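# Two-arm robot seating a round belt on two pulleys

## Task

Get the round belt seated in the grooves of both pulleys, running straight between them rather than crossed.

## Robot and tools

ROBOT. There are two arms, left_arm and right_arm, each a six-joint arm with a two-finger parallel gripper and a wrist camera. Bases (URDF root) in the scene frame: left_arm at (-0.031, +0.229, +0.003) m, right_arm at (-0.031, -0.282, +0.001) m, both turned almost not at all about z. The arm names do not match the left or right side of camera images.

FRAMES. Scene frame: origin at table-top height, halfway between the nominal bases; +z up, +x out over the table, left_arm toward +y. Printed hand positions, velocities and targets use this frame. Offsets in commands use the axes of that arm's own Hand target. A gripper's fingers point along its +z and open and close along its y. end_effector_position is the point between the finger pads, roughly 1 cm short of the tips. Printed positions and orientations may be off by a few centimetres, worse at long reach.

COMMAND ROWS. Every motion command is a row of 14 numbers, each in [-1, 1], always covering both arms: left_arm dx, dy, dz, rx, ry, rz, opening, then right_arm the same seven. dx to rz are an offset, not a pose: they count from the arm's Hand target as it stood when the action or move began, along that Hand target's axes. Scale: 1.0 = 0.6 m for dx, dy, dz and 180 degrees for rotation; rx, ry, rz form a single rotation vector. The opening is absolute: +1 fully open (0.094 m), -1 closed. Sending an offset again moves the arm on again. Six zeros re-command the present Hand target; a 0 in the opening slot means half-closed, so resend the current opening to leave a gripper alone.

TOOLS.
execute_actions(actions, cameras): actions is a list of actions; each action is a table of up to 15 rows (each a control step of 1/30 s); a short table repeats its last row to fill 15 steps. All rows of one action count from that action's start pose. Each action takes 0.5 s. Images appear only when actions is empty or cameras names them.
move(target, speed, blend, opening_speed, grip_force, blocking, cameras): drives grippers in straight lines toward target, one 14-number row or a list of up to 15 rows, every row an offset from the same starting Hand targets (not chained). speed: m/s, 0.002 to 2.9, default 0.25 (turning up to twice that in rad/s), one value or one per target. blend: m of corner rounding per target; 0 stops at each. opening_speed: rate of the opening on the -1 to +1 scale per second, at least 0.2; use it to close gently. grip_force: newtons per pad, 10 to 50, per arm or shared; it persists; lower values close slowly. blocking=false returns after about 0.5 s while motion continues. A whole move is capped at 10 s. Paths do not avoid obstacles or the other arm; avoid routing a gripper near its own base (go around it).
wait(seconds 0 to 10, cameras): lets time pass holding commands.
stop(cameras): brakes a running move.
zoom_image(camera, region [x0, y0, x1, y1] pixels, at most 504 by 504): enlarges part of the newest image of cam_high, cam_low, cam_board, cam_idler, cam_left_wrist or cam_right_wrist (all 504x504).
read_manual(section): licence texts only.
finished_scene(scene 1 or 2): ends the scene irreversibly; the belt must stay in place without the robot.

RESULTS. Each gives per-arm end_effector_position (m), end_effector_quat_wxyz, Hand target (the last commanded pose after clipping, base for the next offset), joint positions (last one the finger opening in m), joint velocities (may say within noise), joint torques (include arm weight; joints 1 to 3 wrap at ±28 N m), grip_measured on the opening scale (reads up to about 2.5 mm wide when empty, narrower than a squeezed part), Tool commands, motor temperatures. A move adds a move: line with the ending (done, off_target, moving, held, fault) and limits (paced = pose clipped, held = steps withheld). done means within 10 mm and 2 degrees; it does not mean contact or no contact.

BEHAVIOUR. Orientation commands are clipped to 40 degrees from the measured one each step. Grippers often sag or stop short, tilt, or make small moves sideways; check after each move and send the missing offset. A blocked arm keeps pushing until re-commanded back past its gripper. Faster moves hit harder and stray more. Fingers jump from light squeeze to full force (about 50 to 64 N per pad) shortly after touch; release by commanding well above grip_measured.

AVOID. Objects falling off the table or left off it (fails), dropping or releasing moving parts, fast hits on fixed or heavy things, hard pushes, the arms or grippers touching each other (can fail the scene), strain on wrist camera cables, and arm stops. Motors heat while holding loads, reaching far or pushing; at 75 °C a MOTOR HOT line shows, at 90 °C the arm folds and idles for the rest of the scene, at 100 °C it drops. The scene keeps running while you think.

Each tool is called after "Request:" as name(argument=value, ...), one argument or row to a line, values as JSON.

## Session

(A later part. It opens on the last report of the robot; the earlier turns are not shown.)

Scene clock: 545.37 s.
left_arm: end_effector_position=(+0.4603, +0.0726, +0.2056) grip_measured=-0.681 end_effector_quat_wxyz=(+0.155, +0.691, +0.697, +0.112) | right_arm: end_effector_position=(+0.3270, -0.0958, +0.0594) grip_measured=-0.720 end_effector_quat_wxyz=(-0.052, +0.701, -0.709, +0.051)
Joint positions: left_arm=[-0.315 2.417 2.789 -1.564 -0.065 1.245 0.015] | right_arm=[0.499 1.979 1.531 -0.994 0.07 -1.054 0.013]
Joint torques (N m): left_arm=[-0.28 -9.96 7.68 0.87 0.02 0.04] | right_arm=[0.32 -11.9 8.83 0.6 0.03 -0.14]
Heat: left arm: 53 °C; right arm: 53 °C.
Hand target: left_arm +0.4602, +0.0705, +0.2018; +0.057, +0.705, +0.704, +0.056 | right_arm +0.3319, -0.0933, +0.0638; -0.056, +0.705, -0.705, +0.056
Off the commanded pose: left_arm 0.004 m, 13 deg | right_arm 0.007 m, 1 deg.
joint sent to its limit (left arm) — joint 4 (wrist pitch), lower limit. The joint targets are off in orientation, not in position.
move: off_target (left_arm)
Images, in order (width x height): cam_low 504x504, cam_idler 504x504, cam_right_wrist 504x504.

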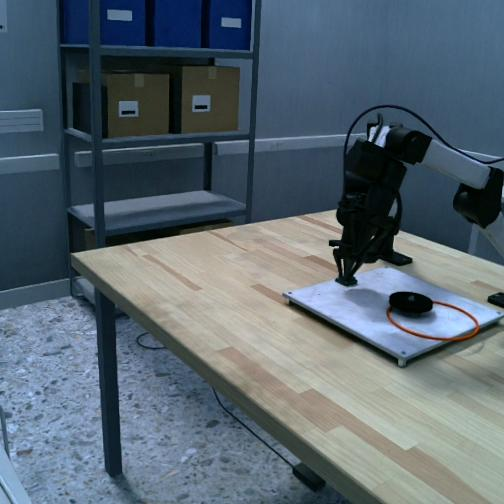

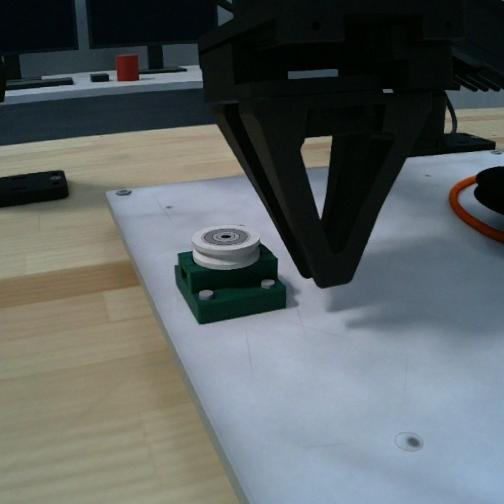

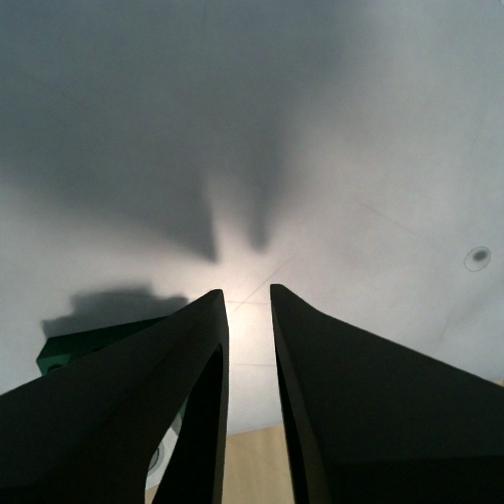

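Request:
execute_actions(
  actions=[],
)

Request:
zoom_image(
  camera="cam_low",
  region=[380, 280, 490, 350],
)

Request:
zoom_image(
  camera="cam_high",
  region=[240, 220, 420, 400],
)

Scene clock: 559.47 s.
left_arm: end_effector_position=(+0.4603, +0.0726, +0.2056) grip_measured=-0.681 end_effector_quat_wxyz=(+0.155, +0.691, +0.697, +0.112) | right_arm: end_effector_position=(+0.3270, -0.0960, +0.0594) grip_measured=-0.720 end_effector_quat_wxyz=(-0.052, +0.701, -0.709, +0.051)
Joint positions: left_arm=[-0.315 2.417 2.789 -1.564 -0.065 1.245 0.015] | right_arm=[0.499 1.979 1.531 -0.995 0.071 -1.055 0.013]
Joint velocities: within noise
Joint torques (N m): left_arm=[-0.21 -9.92 7.65 0.88 0.03 0.03] | right_arm=[0.49 -11.78 8.83 0.51 0.07 -0.08]
Motor temperatures (°C): left_arm=[25 54 40 26 24 23 27] | right_arm=[24 56 36 25 28 22 25]
Heat: left arm: 54 °C; right arm: 56 °C.
Hand target: left_arm +0.4602, +0.0705, +0.2018; +0.057, +0.705, +0.704, +0.056 | right_arm +0.3319, -0.0933, +0.0638; -0.056, +0.705, -0.705, +0.056
Tool commands: left_gripper/opening=-0.68 right_gripper/opening=-0.72
Off the commanded pose: left_arm 0.004 m, 13 deg | right_arm 0.007 m, 1 deg.

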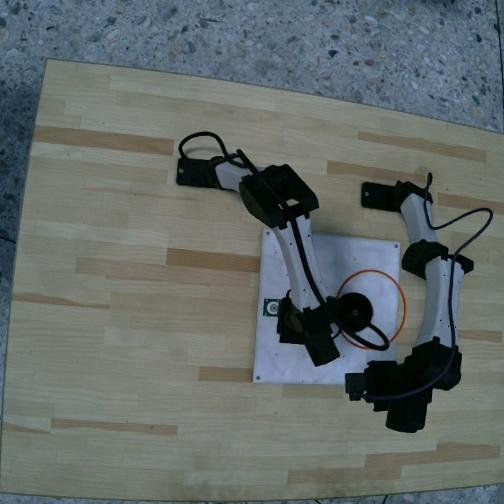

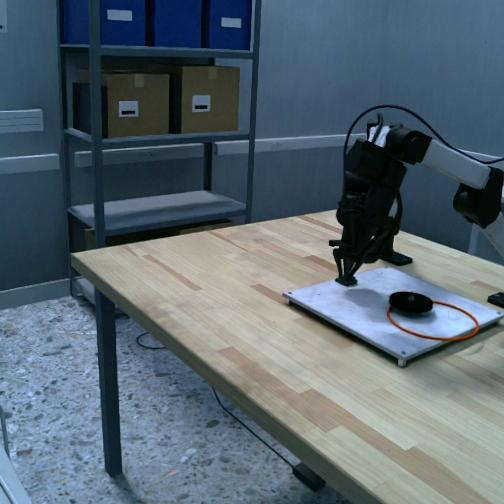

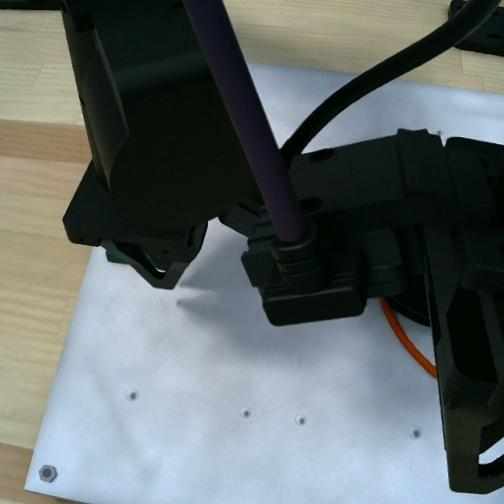

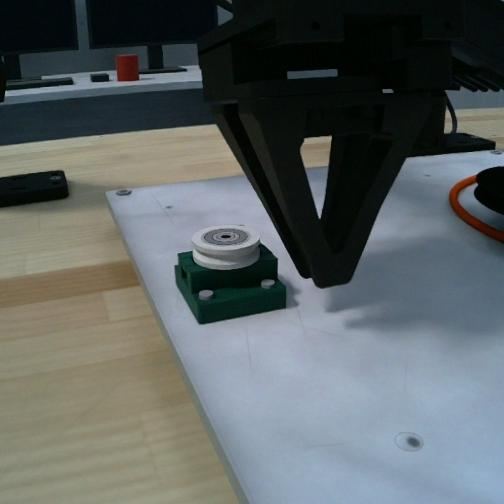

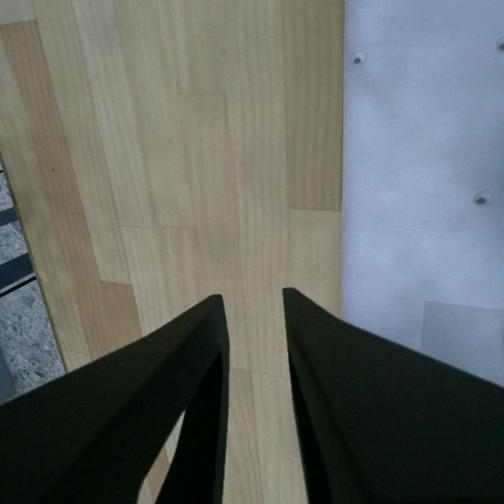

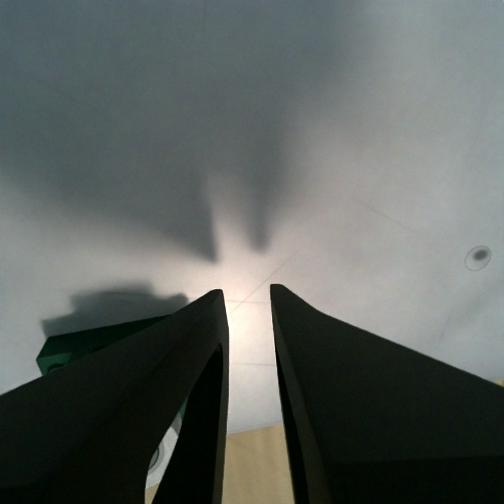

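Scaled by 4.582 from the camera's 504x504 image, which has a finer 720x720 frame.

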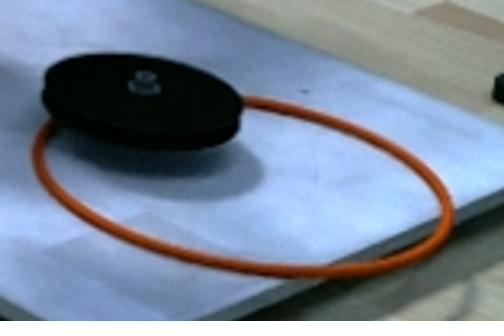

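Scaled by 2.800 from the camera's 504x504 image, which has a finer 720x720 frame.

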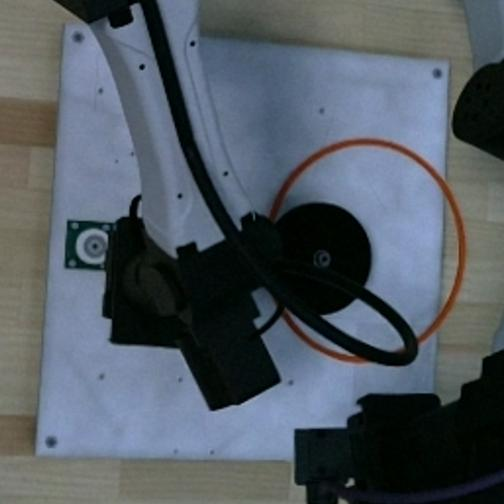

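Request:
move(
  target=[
    [0,0.1,0,0,0,0,-0.4,0,-0.013,-0.082,0,0,0,-0.5],
    [0.27,-0.289,0.075,0,0,-0.5,-0.4,-0.055,0.048,-0.102,0,0,0.5,-0.5],
  ],
  speed=[0.2,0.3],
  cameras=["cam_high","cam_left_wrist","cam_right_wrist"],
)

Request:
zoom_image(
  camera="cam_high",
  region=[240, 220, 420, 400],
)

Scene clock: 587.40 s.
left_arm: end_effector_position=(+0.3003, +0.2342, +0.1228) grip_measured=-0.402 end_effector_quat_wxyz=(+0.072, +0.005, +0.997, +0.005) | right_arm: end_effector_position=(+0.2970, -0.0581, +0.1083) grip_measured=-0.502 end_effector_quat_wxyz=(+0.067, -0.003, +0.998, -0.002)
Joint positions: left_arm=[0.026 1.661 1.379 -1.144 -0.008 0.023 0.028] | right_arm=[0.624 1.953 1.691 -1.202 0.083 0.626 0.023]
Joint torques (N m): left_arm=[-0.1 -9.22 5.93 0.54 0.01 -0.2] | right_arm=[0.7 -16.35 5.44 0.55 0.17 0.02]
Motor temperatures (°C): left_arm=[25 57 40 27 24 23 26] | right_arm=[24 59 37 25 28 22 25]
Heat: left arm: 57 °C; right arm: 59 °C.
Hand target: left_arm +0.2963, +0.2327, +0.1298; +0.080, +0.000, +0.997, +0.000 | right_arm +0.2937, -0.0602, +0.1197; +0.079, +0.000, +0.997, +0.000
Off the commanded pose: left_arm 0.008 m, 1 deg | right_arm 0.012 m, 1 deg.
elbow stopped short (left arm): the move would have taken joint 3 (elbow) straighter than the controller allows.
move: off_target (right_arm)
Images, in order (width x height): cam_high 504x504, cam_left_wrist 504x504, cam_right_wrist 504x504.

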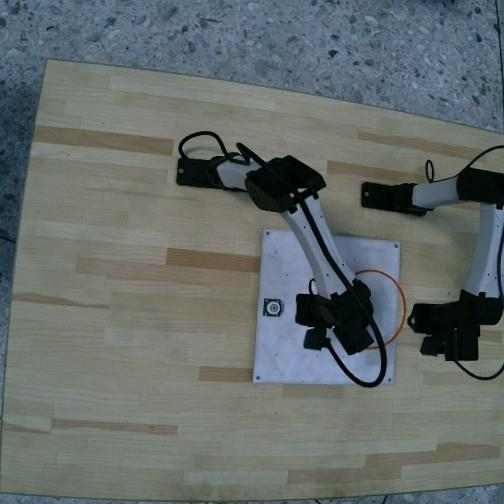

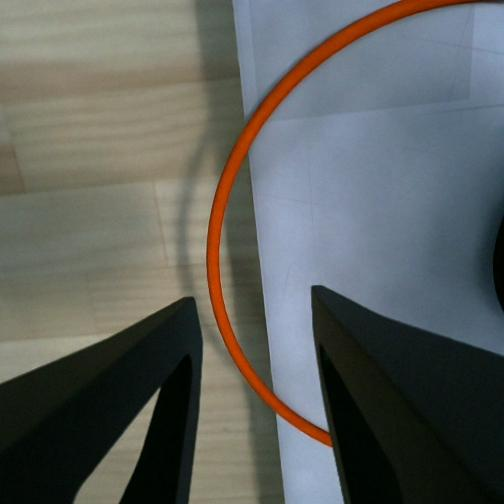

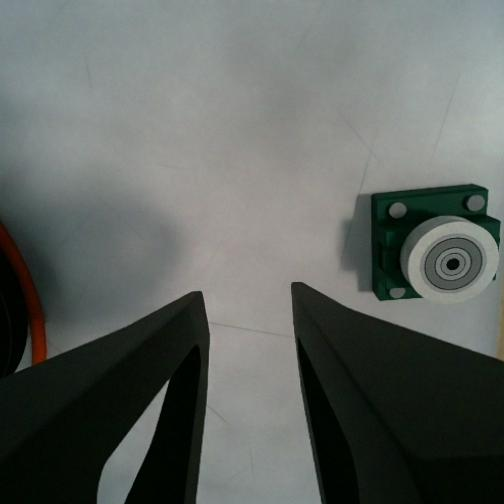

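Scaled by 2.800 from the camera's 504x504 image, which has a finer 720x720 frame.

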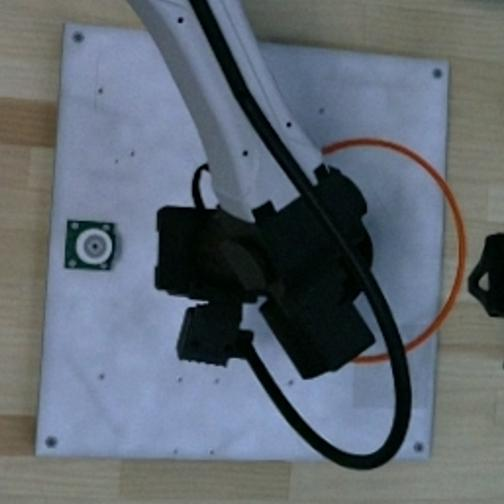

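Request:
move(
  target=[0.025,0,0.152,0,0,0,-0.3,0,0,0,0,0,0,-0.5],
  speed=0.12,
  cameras=["cam_left_wrist","cam_low"],
)

Scene clock: 596.53 s.
left_arm: end_effector_position=(+0.2931, +0.2340, +0.0413) grip_measured=-0.302 end_effector_quat_wxyz=(+0.076, +0.005, +0.997, +0.005) | right_arm: end_effector_position=(+0.2970, -0.0581, +0.1083) grip_measured=-0.502 end_effector_quat_wxyz=(+0.067, -0.002, +0.998, -0.002)
Joint positions: left_arm=[0.026 1.691 1.079 -0.806 -0.007 0.022 0.033] | right_arm=[0.624 1.953 1.691 -1.202 0.083 0.626 0.023]
Joint torques (N m): left_arm=[-0.06 -5.91 5.76 0.85 0.01 -0.2] | right_arm=[0.57 -16.28 5.5 0.55 0.17 -0.01]
Motor temperatures (°C): left_arm=[25 57 40 26 24 23 26] | right_arm=[24 64 36 25 27 22 25]
Heat: left arm: 57 °C; right arm: 64 °C.
Hand target: left_arm +0.2961, +0.2327, +0.0372; +0.080, +0.000, +0.997, +0.000 | right_arm +0.2937, -0.0602, +0.1197; +0.079, +0.000, +0.997, +0.000
Off the commanded pose: left_arm 0.005 m, 1 deg | right_arm 0.012 m, 1 deg.
move: off_target (right_arm)
Images, in order (width x height): cam_low 504x504, cam_left_wrist 504x504.

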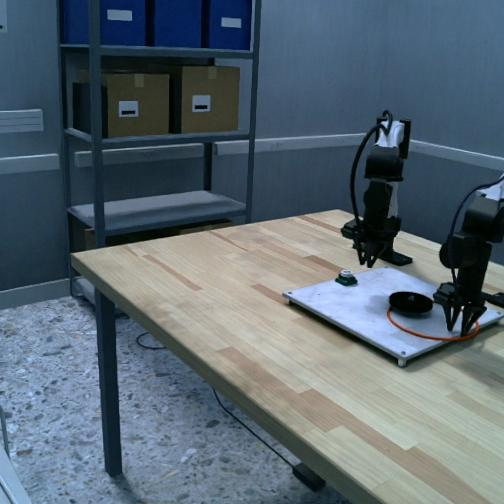

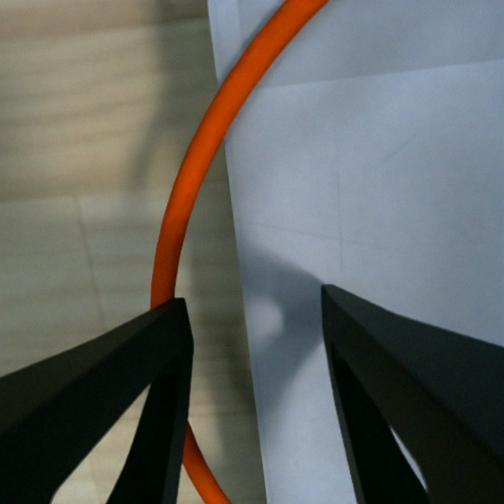

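Request:
move(
  target=[
    [0,0,-0.035,0,0,0,-0.3,0,0,0,0,0,0,-0.5],
    [0.0,0.03,-0.035,0,0,0,-0.3,0,0,0,0,0,0,-0.5],
    [0,0.03,0,0,0,0,-0.3,0,0,0,0,0,0,-0.5],
  ],
  speed=0.12,
  cameras=["cam_left_wrist"],
)

Scene clock: 603.63 s.
left_arm: end_effector_position=(+0.2935, +0.2527, +0.0424) grip_measured=-0.302 end_effector_quat_wxyz=(+0.078, -0.006, +0.997, +0.004) | right_arm: end_effector_position=(+0.2970, -0.0581, +0.1083) grip_measured=-0.502 end_effector_quat_wxyz=(+0.067, -0.002, +0.998, -0.002)
Joint positions: left_arm=[0.088 1.691 1.082 -0.806 0.002 0.062 0.033] | right_arm=[0.624 1.953 1.691 -1.202 0.083 0.626 0.023]
Joint torques (N m): left_arm=[-0.32 -5.74 5.71 0.83 0.01 0.02] | right_arm=[0.64 -16.43 5.29 0.53 0.13 0.02]
Motor temperatures (°C): left_arm=[25 56 40 26 24 23 26] | right_arm=[24 66 35 25 27 22 25]
Heat: left arm: 56 °C; right arm: 66 °C.
Hand target: left_arm +0.2960, +0.2507, +0.0372; +0.080, +0.000, +0.997, +0.000 | right_arm +0.2937, -0.0602, +0.1197; +0.079, +0.000, +0.997, +0.000
Off the commanded pose: left_arm 0.006 m, 1 deg | right_arm 0.012 m, 1 deg.
move: off_target (right_arm)
Images, in order (width x height): cam_left_wrist 504x504.

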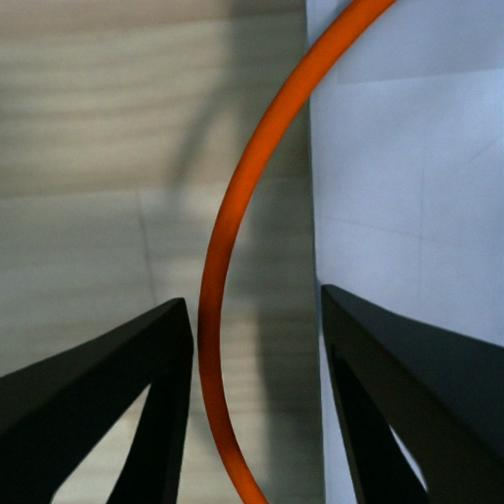

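Request:
move(
  target=[
    [0,0,0,0,0,0,-1,0,0,0,0,0,0,-0.5],
    [0,-0.02,-0.02,0,0,0,-1,0,0,0,0,0,0,-0.5],
    [0,-0.13,-0.02,0,0,0,-1,0,0,0,0,0,0,-0.5],
  ],
  speed=0.12,
  cameras=["cam_left_wrist","cam_right_wrist","cam_low","cam_high"],
)

Request:
zoom_image(
  camera="cam_low",
  region=[320, 230, 480, 350],
)

Scene clock: 616.77 s.
left_arm: end_effector_position=(+0.2892, +0.1713, +0.0454) grip_measured=-0.990 end_effector_quat_wxyz=(+0.076, +0.006, +0.997, -0.007) | right_arm: end_effector_position=(+0.2970, -0.0581, +0.1083) grip_measured=-0.502 end_effector_quat_wxyz=(+0.067, -0.002, +0.998, -0.002)
Joint positions: left_arm=[-0.171 1.691 1.096 -0.824 -0.014 -0.174 0] | right_arm=[0.624 1.953 1.691 -1.202 0.083 0.626 0.023]
Joint torques (N m): left_arm=[-0.32 -6.26 8.44 0.54 -0.26 -0.21] | right_arm=[0.5 -16.25 5.27 0.53 0.13 0.05]
Motor temperatures (°C): left_arm=[25 54 40 26 24 23 26] | right_arm=[24 70 34 25 27 22 25]
Heat: left arm: 54 °C; right arm: 70 °C.
Hand target: left_arm +0.2941, +0.1726, +0.0491; +0.080, +0.001, +0.997, +0.000 | right_arm +0.2937, -0.0602, +0.1197; +0.079, +0.000, +0.997, +0.000
Off the commanded pose: left_arm 0.006 m, 1 deg | right_arm 0.012 m, 1 deg.
move: off_target (right_arm)
Images, in order (width x height): cam_high 504x504, cam_low 504x504, cam_left_wrist 504x504, cam_right_wrist 504x504.

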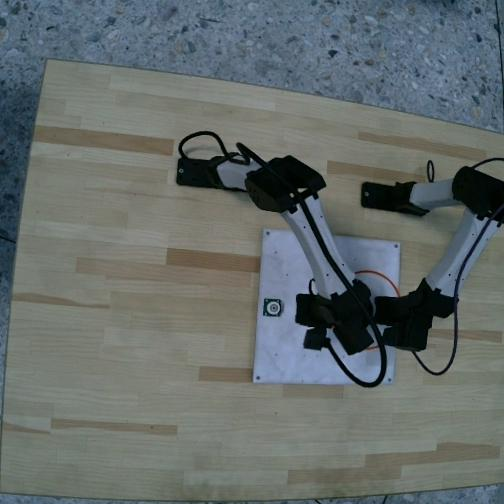

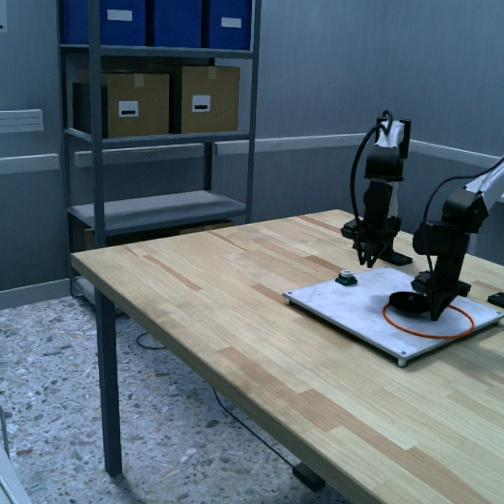

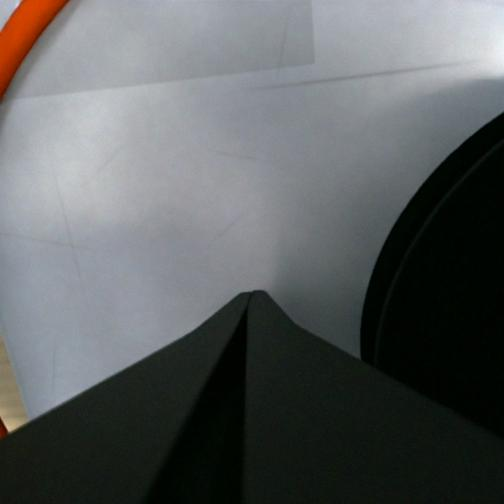

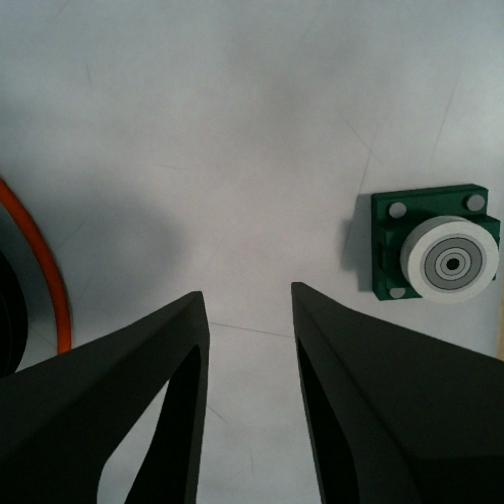

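Scaled by 3.150 from the camera's 504x504 image, which has a finer 720x720 frame.

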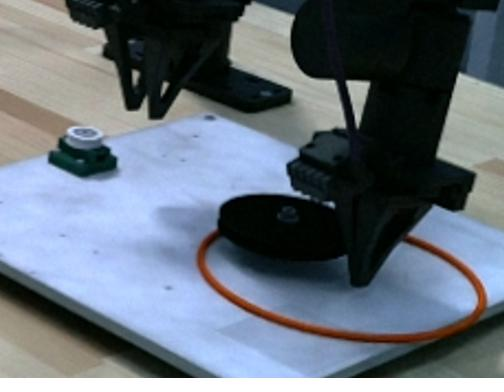

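Request:
move(
  target=[0,0.07,-0.04,0,0,0,-1,0.012,0.1,0.068,0,0,0,-0.4],
  speed=0.15,
  cameras=["cam_left_wrist","cam_right_wrist","cam_low","cam_board"],
)

Request:
zoom_image(
  camera="cam_low",
  region=[320, 230, 480, 350],
)

Scene clock: 635.13 s.
left_arm: end_effector_position=(+0.2849, +0.2153, +0.0597) grip_measured=-0.990 end_effector_quat_wxyz=(+0.062, -0.004, +0.998, +0.004) | right_arm: end_effector_position=(+0.2838, -0.0070, +0.0707) grip_measured=-0.402 end_effector_quat_wxyz=(+0.060, -0.005, +0.998, -0.010)
Joint positions: left_arm=[-0.037 1.663 1.129 -0.912 -0.014 -0.058 0] | right_arm=[0.747 2.081 1.73 -1.146 0.096 0.745 0.028]
Joint torques (N m): left_arm=[0.09 -8.64 8.38 0.48 -0.03 0.03] | right_arm=[0.28 -13.63 8.98 0.67 0.19 0.05]
Motor temperatures (°C): left_arm=[25 52 41 26 24 23 26] | right_arm=[24 72 34 26 27 22 25]
Heat: left arm: 52 °C; right arm: 72 °C.
Hand target: left_arm +0.2903, +0.2146, +0.0728; +0.080, +0.001, +0.997, +0.000 | right_arm +0.2932, -0.0002, +0.0783; +0.079, +0.000, +0.997, +0.000
Off the commanded pose: left_arm 0.014 m, 2 deg | right_arm 0.014 m, 3 deg.
move: off_target (left_arm, right_arm)
Images, in order (width x height): cam_low 504x504, cam_board 504x504, cam_left_wrist 504x504, cam_right_wrist 504x504.

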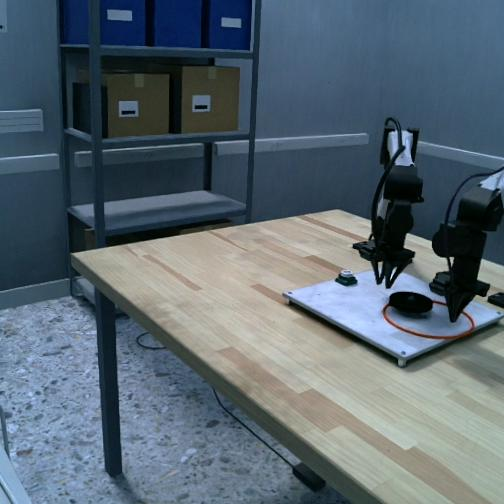

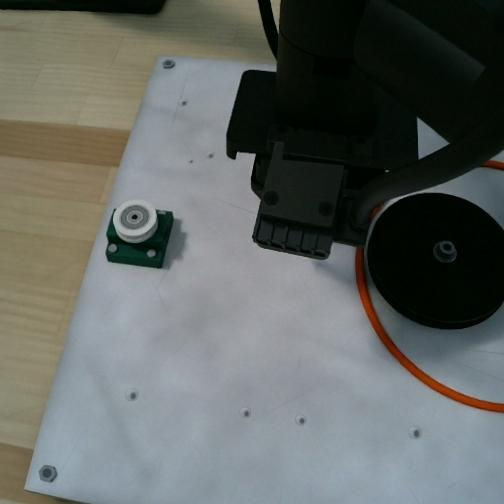

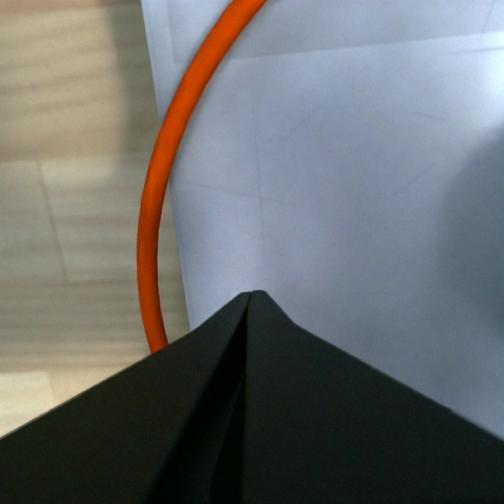

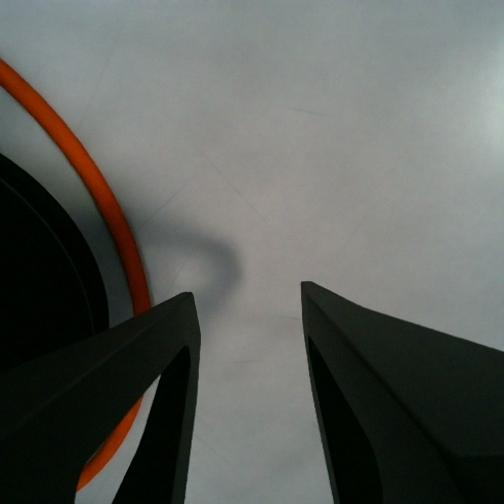

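Scaled by 3.150 from the camera's 504x504 image, which has a finer 720x720 frame.

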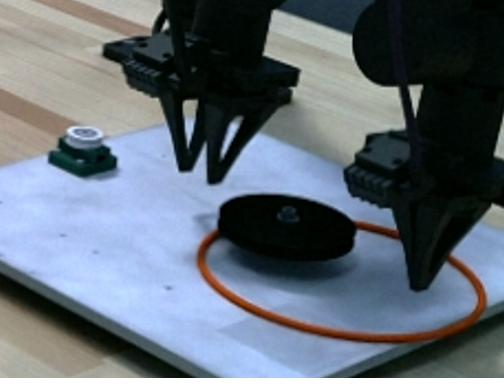

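Request:
move(
  target=[
    [0,0.06,0,0,0,0,-0.4,0,-0.08,0,0,0,0,-0.4],
    [0.008,0.06,0.066,0,0,0,-0.4,0,-0.08,0,0,0,0,-0.4],
  ],
  speed=0.12,
  cameras=["cam_left_wrist","cam_low"],
)

Request:
zoom_image(
  camera="cam_low",
  region=[400, 270, 500, 350],
)

Scene clock: 661.47 s.
left_arm: end_effector_position=(+0.2880, +0.2514, +0.0400) grip_measured=-0.402 end_effector_quat_wxyz=(+0.076, -0.004, +0.997, +0.003) | right_arm: end_effector_position=(+0.2908, -0.0491, +0.0686) grip_measured=-0.402 end_effector_quat_wxyz=(+0.064, +0.002, +0.998, -0.011)
Joint positions: left_arm=[0.086 1.678 1.059 -0.8 0.004 0.064 0.028] | right_arm=[0.658 1.987 1.583 -1.08 0.097 0.669 0.028]
Joint torques (N m): left_arm=[-0.03 -5.31 5.24 0.98 -0.01 0] | right_arm=[-0.01 -15.94 5.15 0.72 0.05 -0.11]
Motor temperatures (°C): left_arm=[25 55 41 26 24 23 26] | right_arm=[24 70 35 26 27 22 24]
Heat: left arm: 55 °C; right arm: 70 °C.
Hand target: left_arm +0.2919, +0.2507, +0.0330; +0.080, +0.001, +0.997, +0.000 | right_arm +0.2931, -0.0482, +0.0784; +0.079, +0.000, +0.997, +0.000
Off the commanded pose: left_arm 0.008 m, 1 deg | right_arm 0.010 m, 2 deg.
move: done
Images, in order (width x height): cam_low 504x504, cam_left_wrist 504x504.

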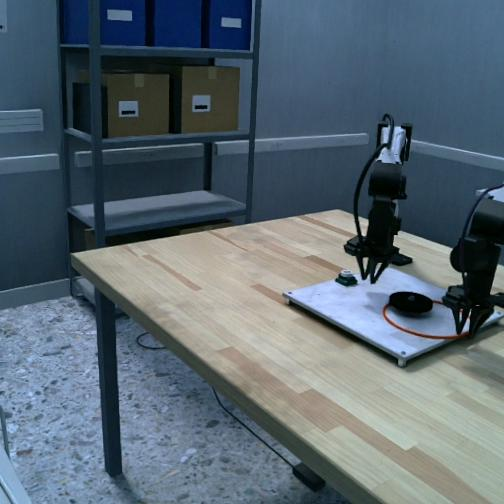

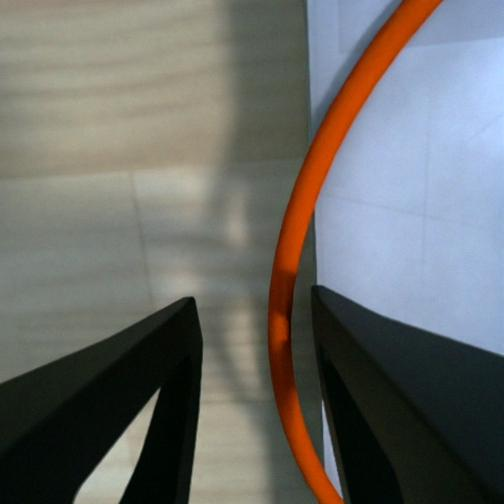

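Scaled by 5.040 from the camera's 504x504 image, which has a finer 720x720 frame.

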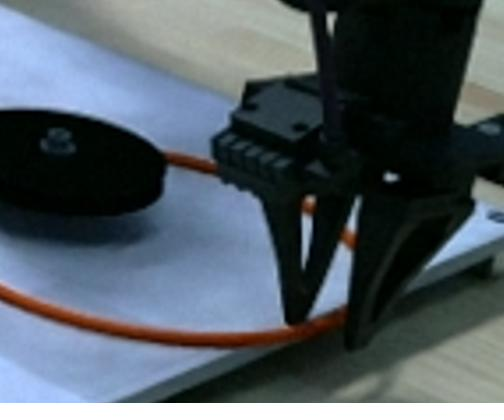

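Request:
move(
  target=[0,0,0,0,0,0,-1,0,0,0,0,0,0,-0.4],
  opening_speed=0.6,
  cameras=["cam_left_wrist","cam_low"],
)

Scene clock: 667.90 s.
left_arm: end_effector_position=(+0.2893, +0.2510, +0.0374) grip_measured=-0.907 end_effector_quat_wxyz=(+0.077, -0.003, +0.997, +0.002) | right_arm: end_effector_position=(+0.2908, -0.0491, +0.0686) grip_measured=-0.402 end_effector_quat_wxyz=(+0.064, +0.002, +0.998, -0.011)
Joint positions: left_arm=[0.086 1.684 1.054 -0.786 0.007 0.064 0.004] | right_arm=[0.658 1.987 1.583 -1.08 0.097 0.669 0.028]
Joint torques (N m): left_arm=[-0.12 -5.68 5.72 0.86 -0.04 0] | right_arm=[0.17 -16.08 5.31 0.74 0.04 -0.1]
Motor temperatures (°C): left_arm=[25 53 41 26 24 23 26] | right_arm=[24 70 35 26 27 22 24]
Heat: left arm: 53 °C; right arm: 70 °C.
Hand target: left_arm +0.2920, +0.2507, +0.0330; +0.080, +0.001, +0.997, +0.000 | right_arm +0.2931, -0.0482, +0.0784; +0.079, +0.000, +0.997, +0.000
Off the commanded pose: left_arm 0.005 m, 1 deg | right_arm 0.010 m, 2 deg.
move: done
Images, in order (width x height): cam_low 504x504, cam_left_wrist 504x504.

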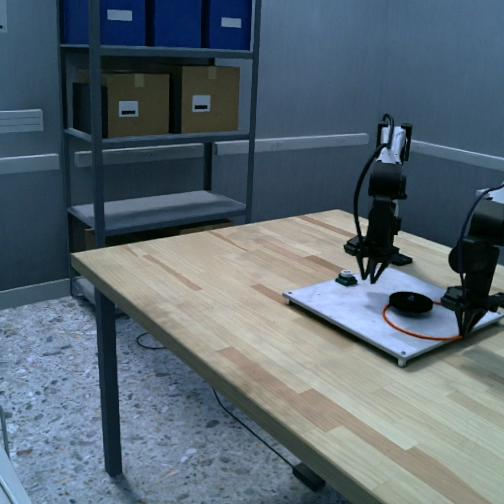

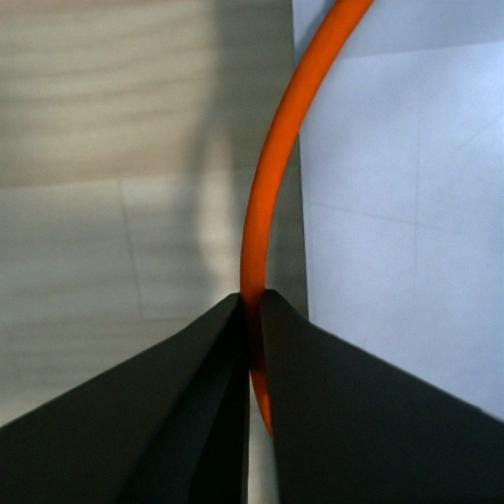

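Request:
move(
  target=[
    [0,0,-0.03,0,0,0,-1,0,0,0,0,0,0,-0.4],
    [0,-0.11,-0.025,0,0,0,-1,0,0,0,0,0,0,-0.4],
  ],
  speed=0.1,
  cameras=["cam_right_wrist","cam_low"],
)

Request:
zoom_image(
  camera="cam_low",
  region=[320, 230, 480, 350],
)

Scene clock: 677.57 s.
left_arm: end_effector_position=(+0.2817, +0.1869, +0.0401) grip_measured=-0.910 end_effector_quat_wxyz=(+0.066, +0.007, +0.998, +0.007) | right_arm: end_effector_position=(+0.2908, -0.0491, +0.0686) grip_measured=-0.402 end_effector_quat_wxyz=(+0.064, +0.002, +0.998, -0.011)
Joint positions: left_arm=[-0.138 1.682 1.067 -0.827 -0.033 -0.137 0.004] | right_arm=[0.658 1.987 1.583 -1.08 0.097 0.669 0.028]
Joint torques (N m): left_arm=[0.03 -7.3 8.28 0.61 0 -0.22] | right_arm=[0.08 -15.91 5.15 0.66 0.06 -0.11]
Motor temperatures (°C): left_arm=[25 51 41 26 24 23 27] | right_arm=[24 70 35 26 27 22 24]
Heat: left arm: 51 °C; right arm: 70 °C.
Hand target: left_arm +0.2896, +0.1846, +0.0479; +0.080, +0.000, +0.997, +0.000 | right_arm +0.2931, -0.0482, +0.0784; +0.079, +0.000, +0.997, +0.000
Off the commanded pose: left_arm 0.011 m, 2 deg | right_arm 0.010 m, 2 deg.
move: off_target (left_arm)
Images, in order (width x height): cam_low 504x504, cam_right_wrist 504x504.

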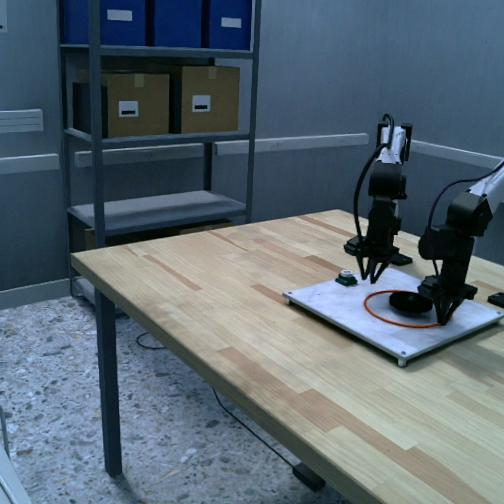

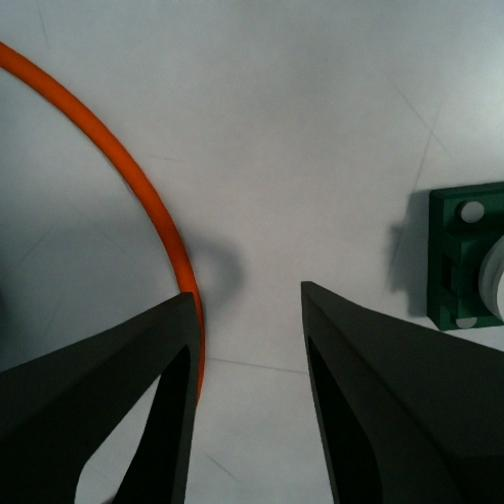

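Scaled by 3.150 from the camera's 504x504 image, which has a finer 720x720 frame.

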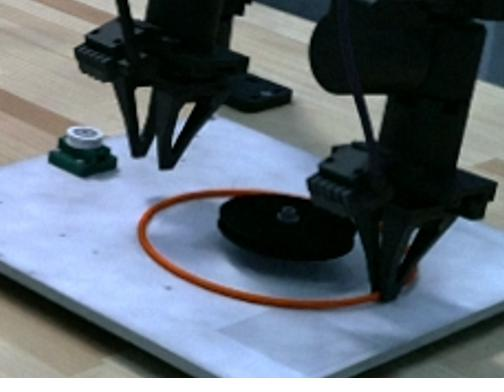

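Request:
move(
  target=[
    [0,0,0,0,0,0,-1,0,0.03,0,0,0,0,-0.3],
    [0,0,0,0,0,0,-1,0.011,0.03,0.069,0,0,0,-0.3],
  ],
  speed=0.1,
  cameras=["cam_right_wrist","cam_low"],
)

Scene clock: 690.60 s.
left_arm: end_effector_position=(+0.2817, +0.1869, +0.0401) grip_measured=-0.910 end_effector_quat_wxyz=(+0.066, +0.007, +0.998, +0.007) | right_arm: end_effector_position=(+0.2931, -0.0307, +0.0417) grip_measured=-0.301 end_effector_quat_wxyz=(+0.078, -0.002, +0.997, +0.002)
Joint positions: left_arm=[-0.138 1.682 1.067 -0.827 -0.033 -0.137 0.004] | right_arm=[0.69 2.026 1.526 -0.949 0.097 0.69 0.033]
Joint torques (N m): left_arm=[0.05 -7.31 8.29 0.61 0 -0.21] | right_arm=[0.32 -12.46 4.83 0.74 0.12 0.01]
Motor temperatures (°C): left_arm=[25 50 41 26 24 23 28] | right_arm=[24 70 35 26 27 22 24]
Heat: left arm: 50 °C; right arm: 70 °C.
Hand target: left_arm +0.2896, +0.1846, +0.0479; +0.080, +0.001, +0.997, +0.000 | right_arm +0.2931, -0.0302, +0.0365; +0.079, +0.000, +0.997, +0.000
Off the commanded pose: left_arm 0.011 m, 2 deg | right_arm 0.005 m, 0 deg.
move: off_target (left_arm)
Images, in order (width x height): cam_low 504x504, cam_right_wrist 504x504.

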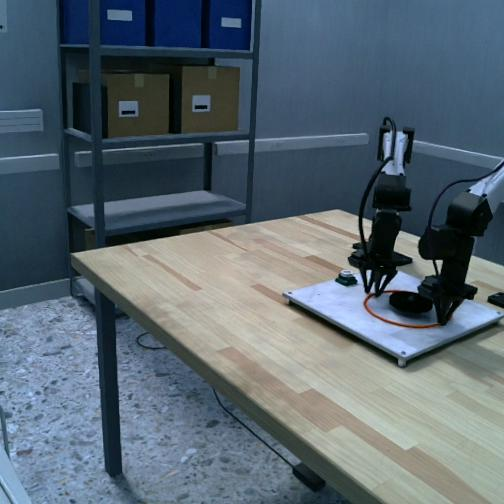

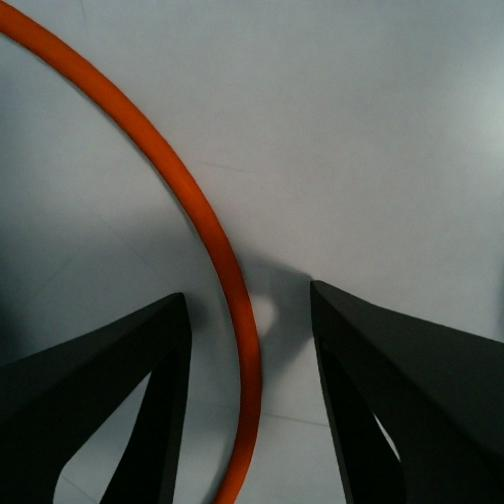

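Request:
move(
  target=[
    [0,0,0,0,0,0,-1,0,0,0,0,0,0,-1],
    [0,0,-0.06,0,0,0,-1,0,0,-0.075,0,0,0,-1],
    [0.0,-0.01,-0.055,0,0,0,-1,0,-0.06,-0.07,0,0,0,-1],
  ],
  speed=0.1,
  cameras=["cam_right_wrist","cam_low","cam_board"],
)

Request:
zoom_image(
  camera="cam_low",
  region=[320, 230, 480, 350],
)

Scene clock: 706.07 s.
left_arm: end_effector_position=(+0.2785, +0.1797, +0.0708) grip_measured=-0.910 end_effector_quat_wxyz=(+0.064, +0.006, +0.998, +0.002) | right_arm: end_effector_position=(+0.2850, -0.0656, +0.0681) grip_measured=-0.918 end_effector_quat_wxyz=(+0.066, +0.001, +0.998, -0.010)
Joint positions: left_arm=[-0.157 1.64 1.149 -0.954 -0.025 -0.159 0.004] | right_arm=[0.633 1.926 1.494 -1.045 0.095 0.641 0.004]
Joint torques (N m): left_arm=[-0.31 -7.8 8.09 0.57 -0.13 -0.23] | right_arm=[-0.28 -15.41 5.24 0.65 0.05 -0.12]
Motor temperatures (°C): left_arm=[25 50 41 26 24 23 28] | right_arm=[24 68 35 26 27 22 24]
Heat: left arm: 50 °C; right arm: 68 °C.
Hand target: left_arm +0.2842, +0.1786, +0.0804; +0.080, +0.001, +0.997, +0.000 | right_arm +0.2865, -0.0662, +0.0779; +0.079, +0.000, +0.997, +0.000
Off the commanded pose: left_arm 0.011 m, 2 deg | right_arm 0.010 m, 2 deg.
move: off_target (left_arm)
Images, in order (width x height): cam_low 504x504, cam_board 504x504, cam_right_wrist 504x504.

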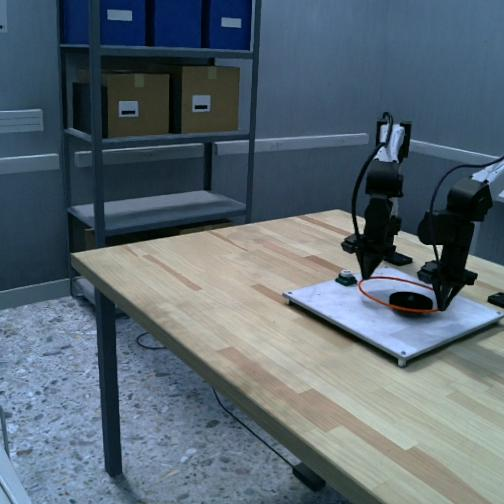

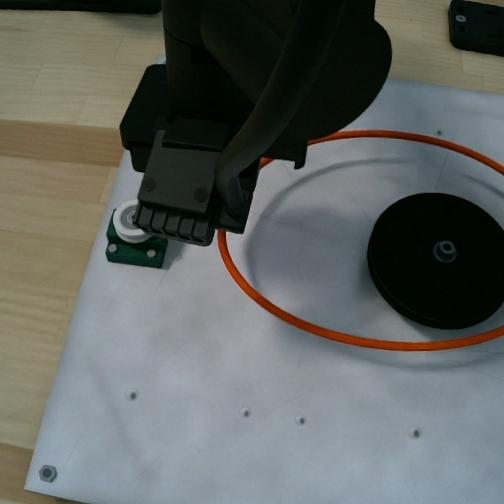

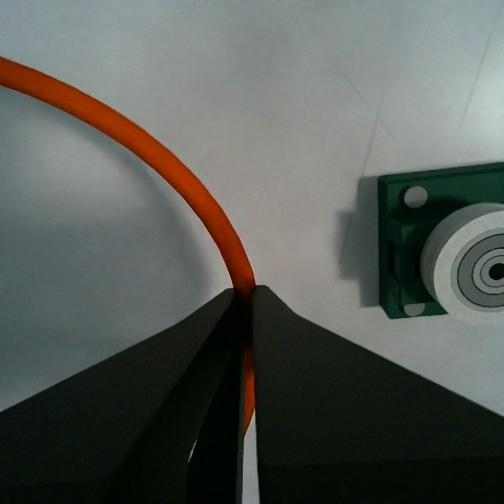

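Scaled by 3.150 from the camera's 504x504 image, which has a finer 720x720 frame.

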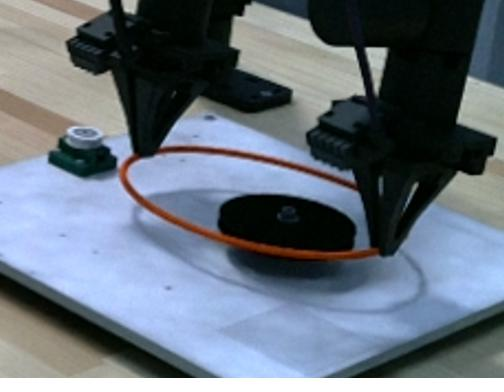

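Request:
move(
  target=[
    [-0.0347,-0.0133,0.0,0,0,0.08,-1,0,0.0,0.0,0,0,0,-1],
    [-0.0967,-0.0395,0.03,0,0,0.222,-1,-0.0146,-0.028,0.0,0,0,0,-1],
  ],
  speed=0.08,
  blend=[0.01,0],
  cameras=["cam_low","cam_board"],
)

Request:
zoom_image(
  camera="cam_low",
  region=[320, 230, 480, 350],
)

Request:
zoom_image(
  camera="cam_board",
  region=[344, 120, 504, 400],
)

Scene clock: 740.00 s.
left_arm: end_effector_position=(+0.3389, +0.1560, +0.0702) grip_measured=-0.910 end_effector_quat_wxyz=(+0.073, +0.332, +0.940, +0.022) | right_arm: end_effector_position=(+0.2933, -0.0815, +0.0687) grip_measured=-0.918 end_effector_quat_wxyz=(+0.065, +0.001, +0.998, -0.011)
Joint positions: left_arm=[-0.192 1.854 1.397 -0.964 -0.025 0.475 0.004] | right_arm=[0.585 1.918 1.485 -1.042 0.091 0.593 0.004]
Joint torques (N m): left_arm=[-0.66 -7.15 8.77 0.58 -0.17 0.08] | right_arm=[-0.39 -15.9 5.18 0.67 0.02 -0.12]
Motor temperatures (°C): left_arm=[25 52 44 26 24 23 29] | right_arm=[24 69 33 26 26 22 26]
Heat: left arm: 52 °C; right arm: 69 °C.
Hand target: left_arm +0.3443, +0.1549, +0.0718; +0.075, +0.341, +0.937, +0.027 | right_arm +0.2951, -0.0830, +0.0792; +0.079, +0.000, +0.997, +0.000
Off the commanded pose: left_arm 0.006 m, 1 deg | right_arm 0.011 m, 2 deg.
move: off_target (right_arm)
Images, in order (width x height): cam_low 504x504, cam_board 504x504.

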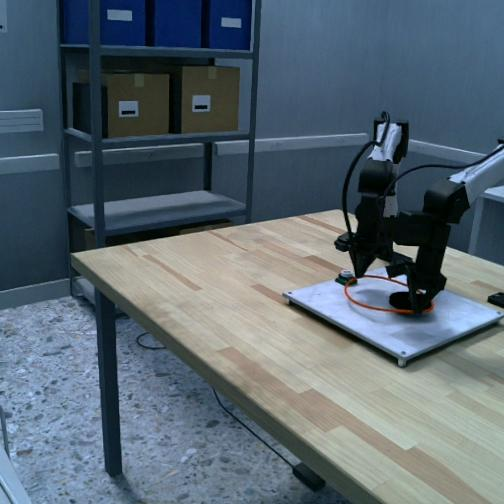

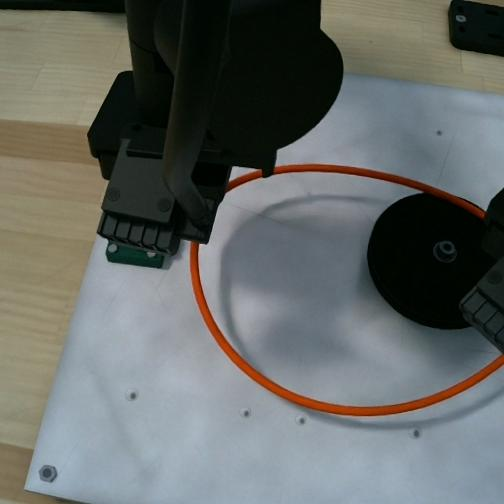

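Scaled by 3.150 from the camera's 504x504 image, which has a finer 720x720 frame.

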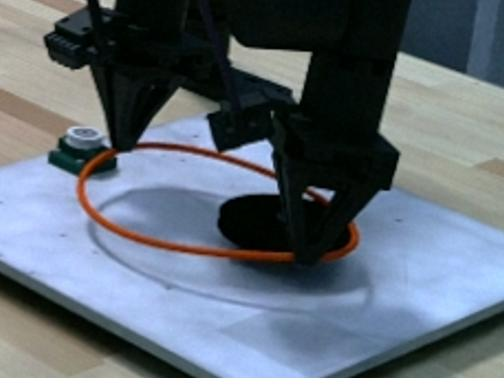

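Scaled by 1.800 from the camera's 504x504 image, which has a finer 720x720 frame.

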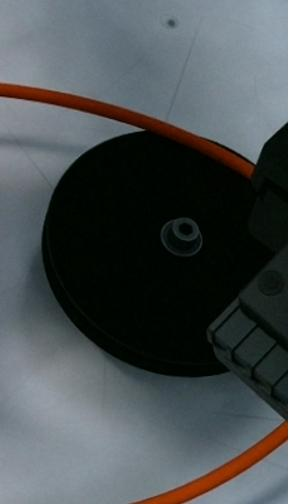

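Request:
move(
  target=[0.051,0,0.0103,0,0,-0.111,-1,0,0.0,0.006,0,0,0,-1],
  speed=0.08,
  cameras=["cam_low","cam_board"],
)

Request:
zoom_image(
  camera="cam_low",
  region=[320, 230, 480, 350],
)

Request:
zoom_image(
  camera="cam_board",
  region=[344, 120, 504, 400],
)

Scene clock: 754.00 s.
left_arm: end_effector_position=(+0.3172, +0.1720, +0.0521) grip_measured=-0.910 end_effector_quat_wxyz=(+0.056, +0.182, +0.982, +0.012) | right_arm: end_effector_position=(+0.2939, -0.0802, +0.0665) grip_measured=-0.918 end_effector_quat_wxyz=(+0.067, -0.001, +0.998, -0.007)
Joint positions: left_arm=[-0.159 1.816 1.28 -0.923 -0.023 0.194 0.004] | right_arm=[0.585 1.917 1.475 -1.025 0.087 0.59 0.004]
Joint torques (N m): left_arm=[0.62 -10.55 5.74 0.74 -0.11 -0.17] | right_arm=[-0.54 -15.16 5.2 0.64 0.14 -0.16]
Motor temperatures (°C): left_arm=[25 53 43 25 24 23 29] | right_arm=[24 71 34 26 26 22 26]
Heat: left arm: 53 °C; right arm: 71 °C.
Hand target: left_arm +0.3223, +0.1746, +0.0621; +0.079, +0.174, +0.982, +0.014 | right_arm +0.2957, -0.0829, +0.0758; +0.079, +0.000, +0.997, +0.000
Off the commanded pose: left_arm 0.011 m, 3 deg | right_arm 0.010 m, 2 deg.
move: off_target (left_arm)
Images, in order (width x height): cam_low 504x504, cam_board 504x504.

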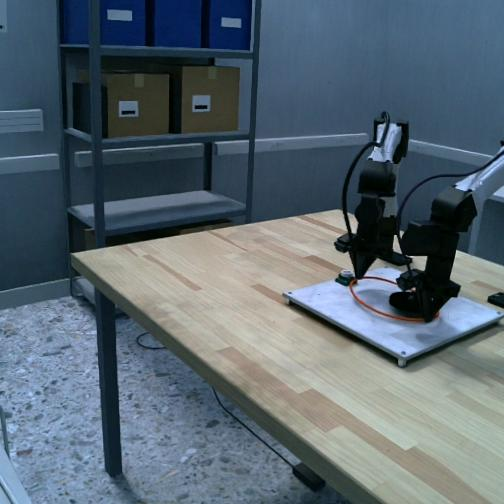

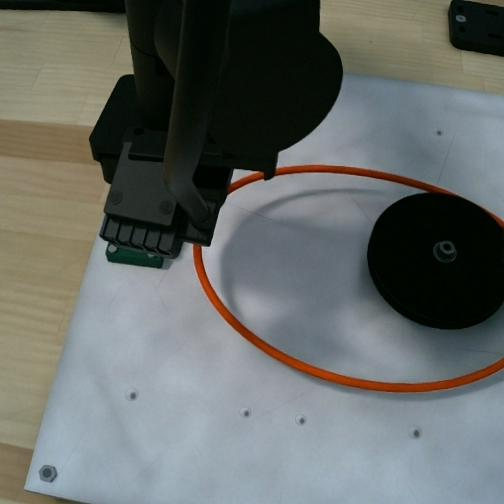

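Scaled by 3.150 from the camera's 504x504 image, which has a finer 720x720 frame.

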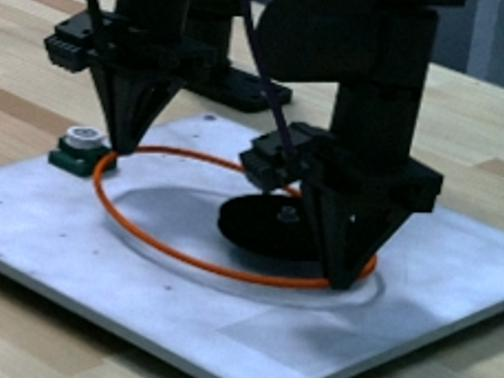

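Scaled by 1.800 from the camera's 504x504 image, which has a finer 720x720 frame.

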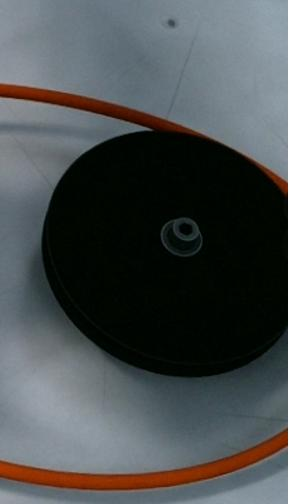

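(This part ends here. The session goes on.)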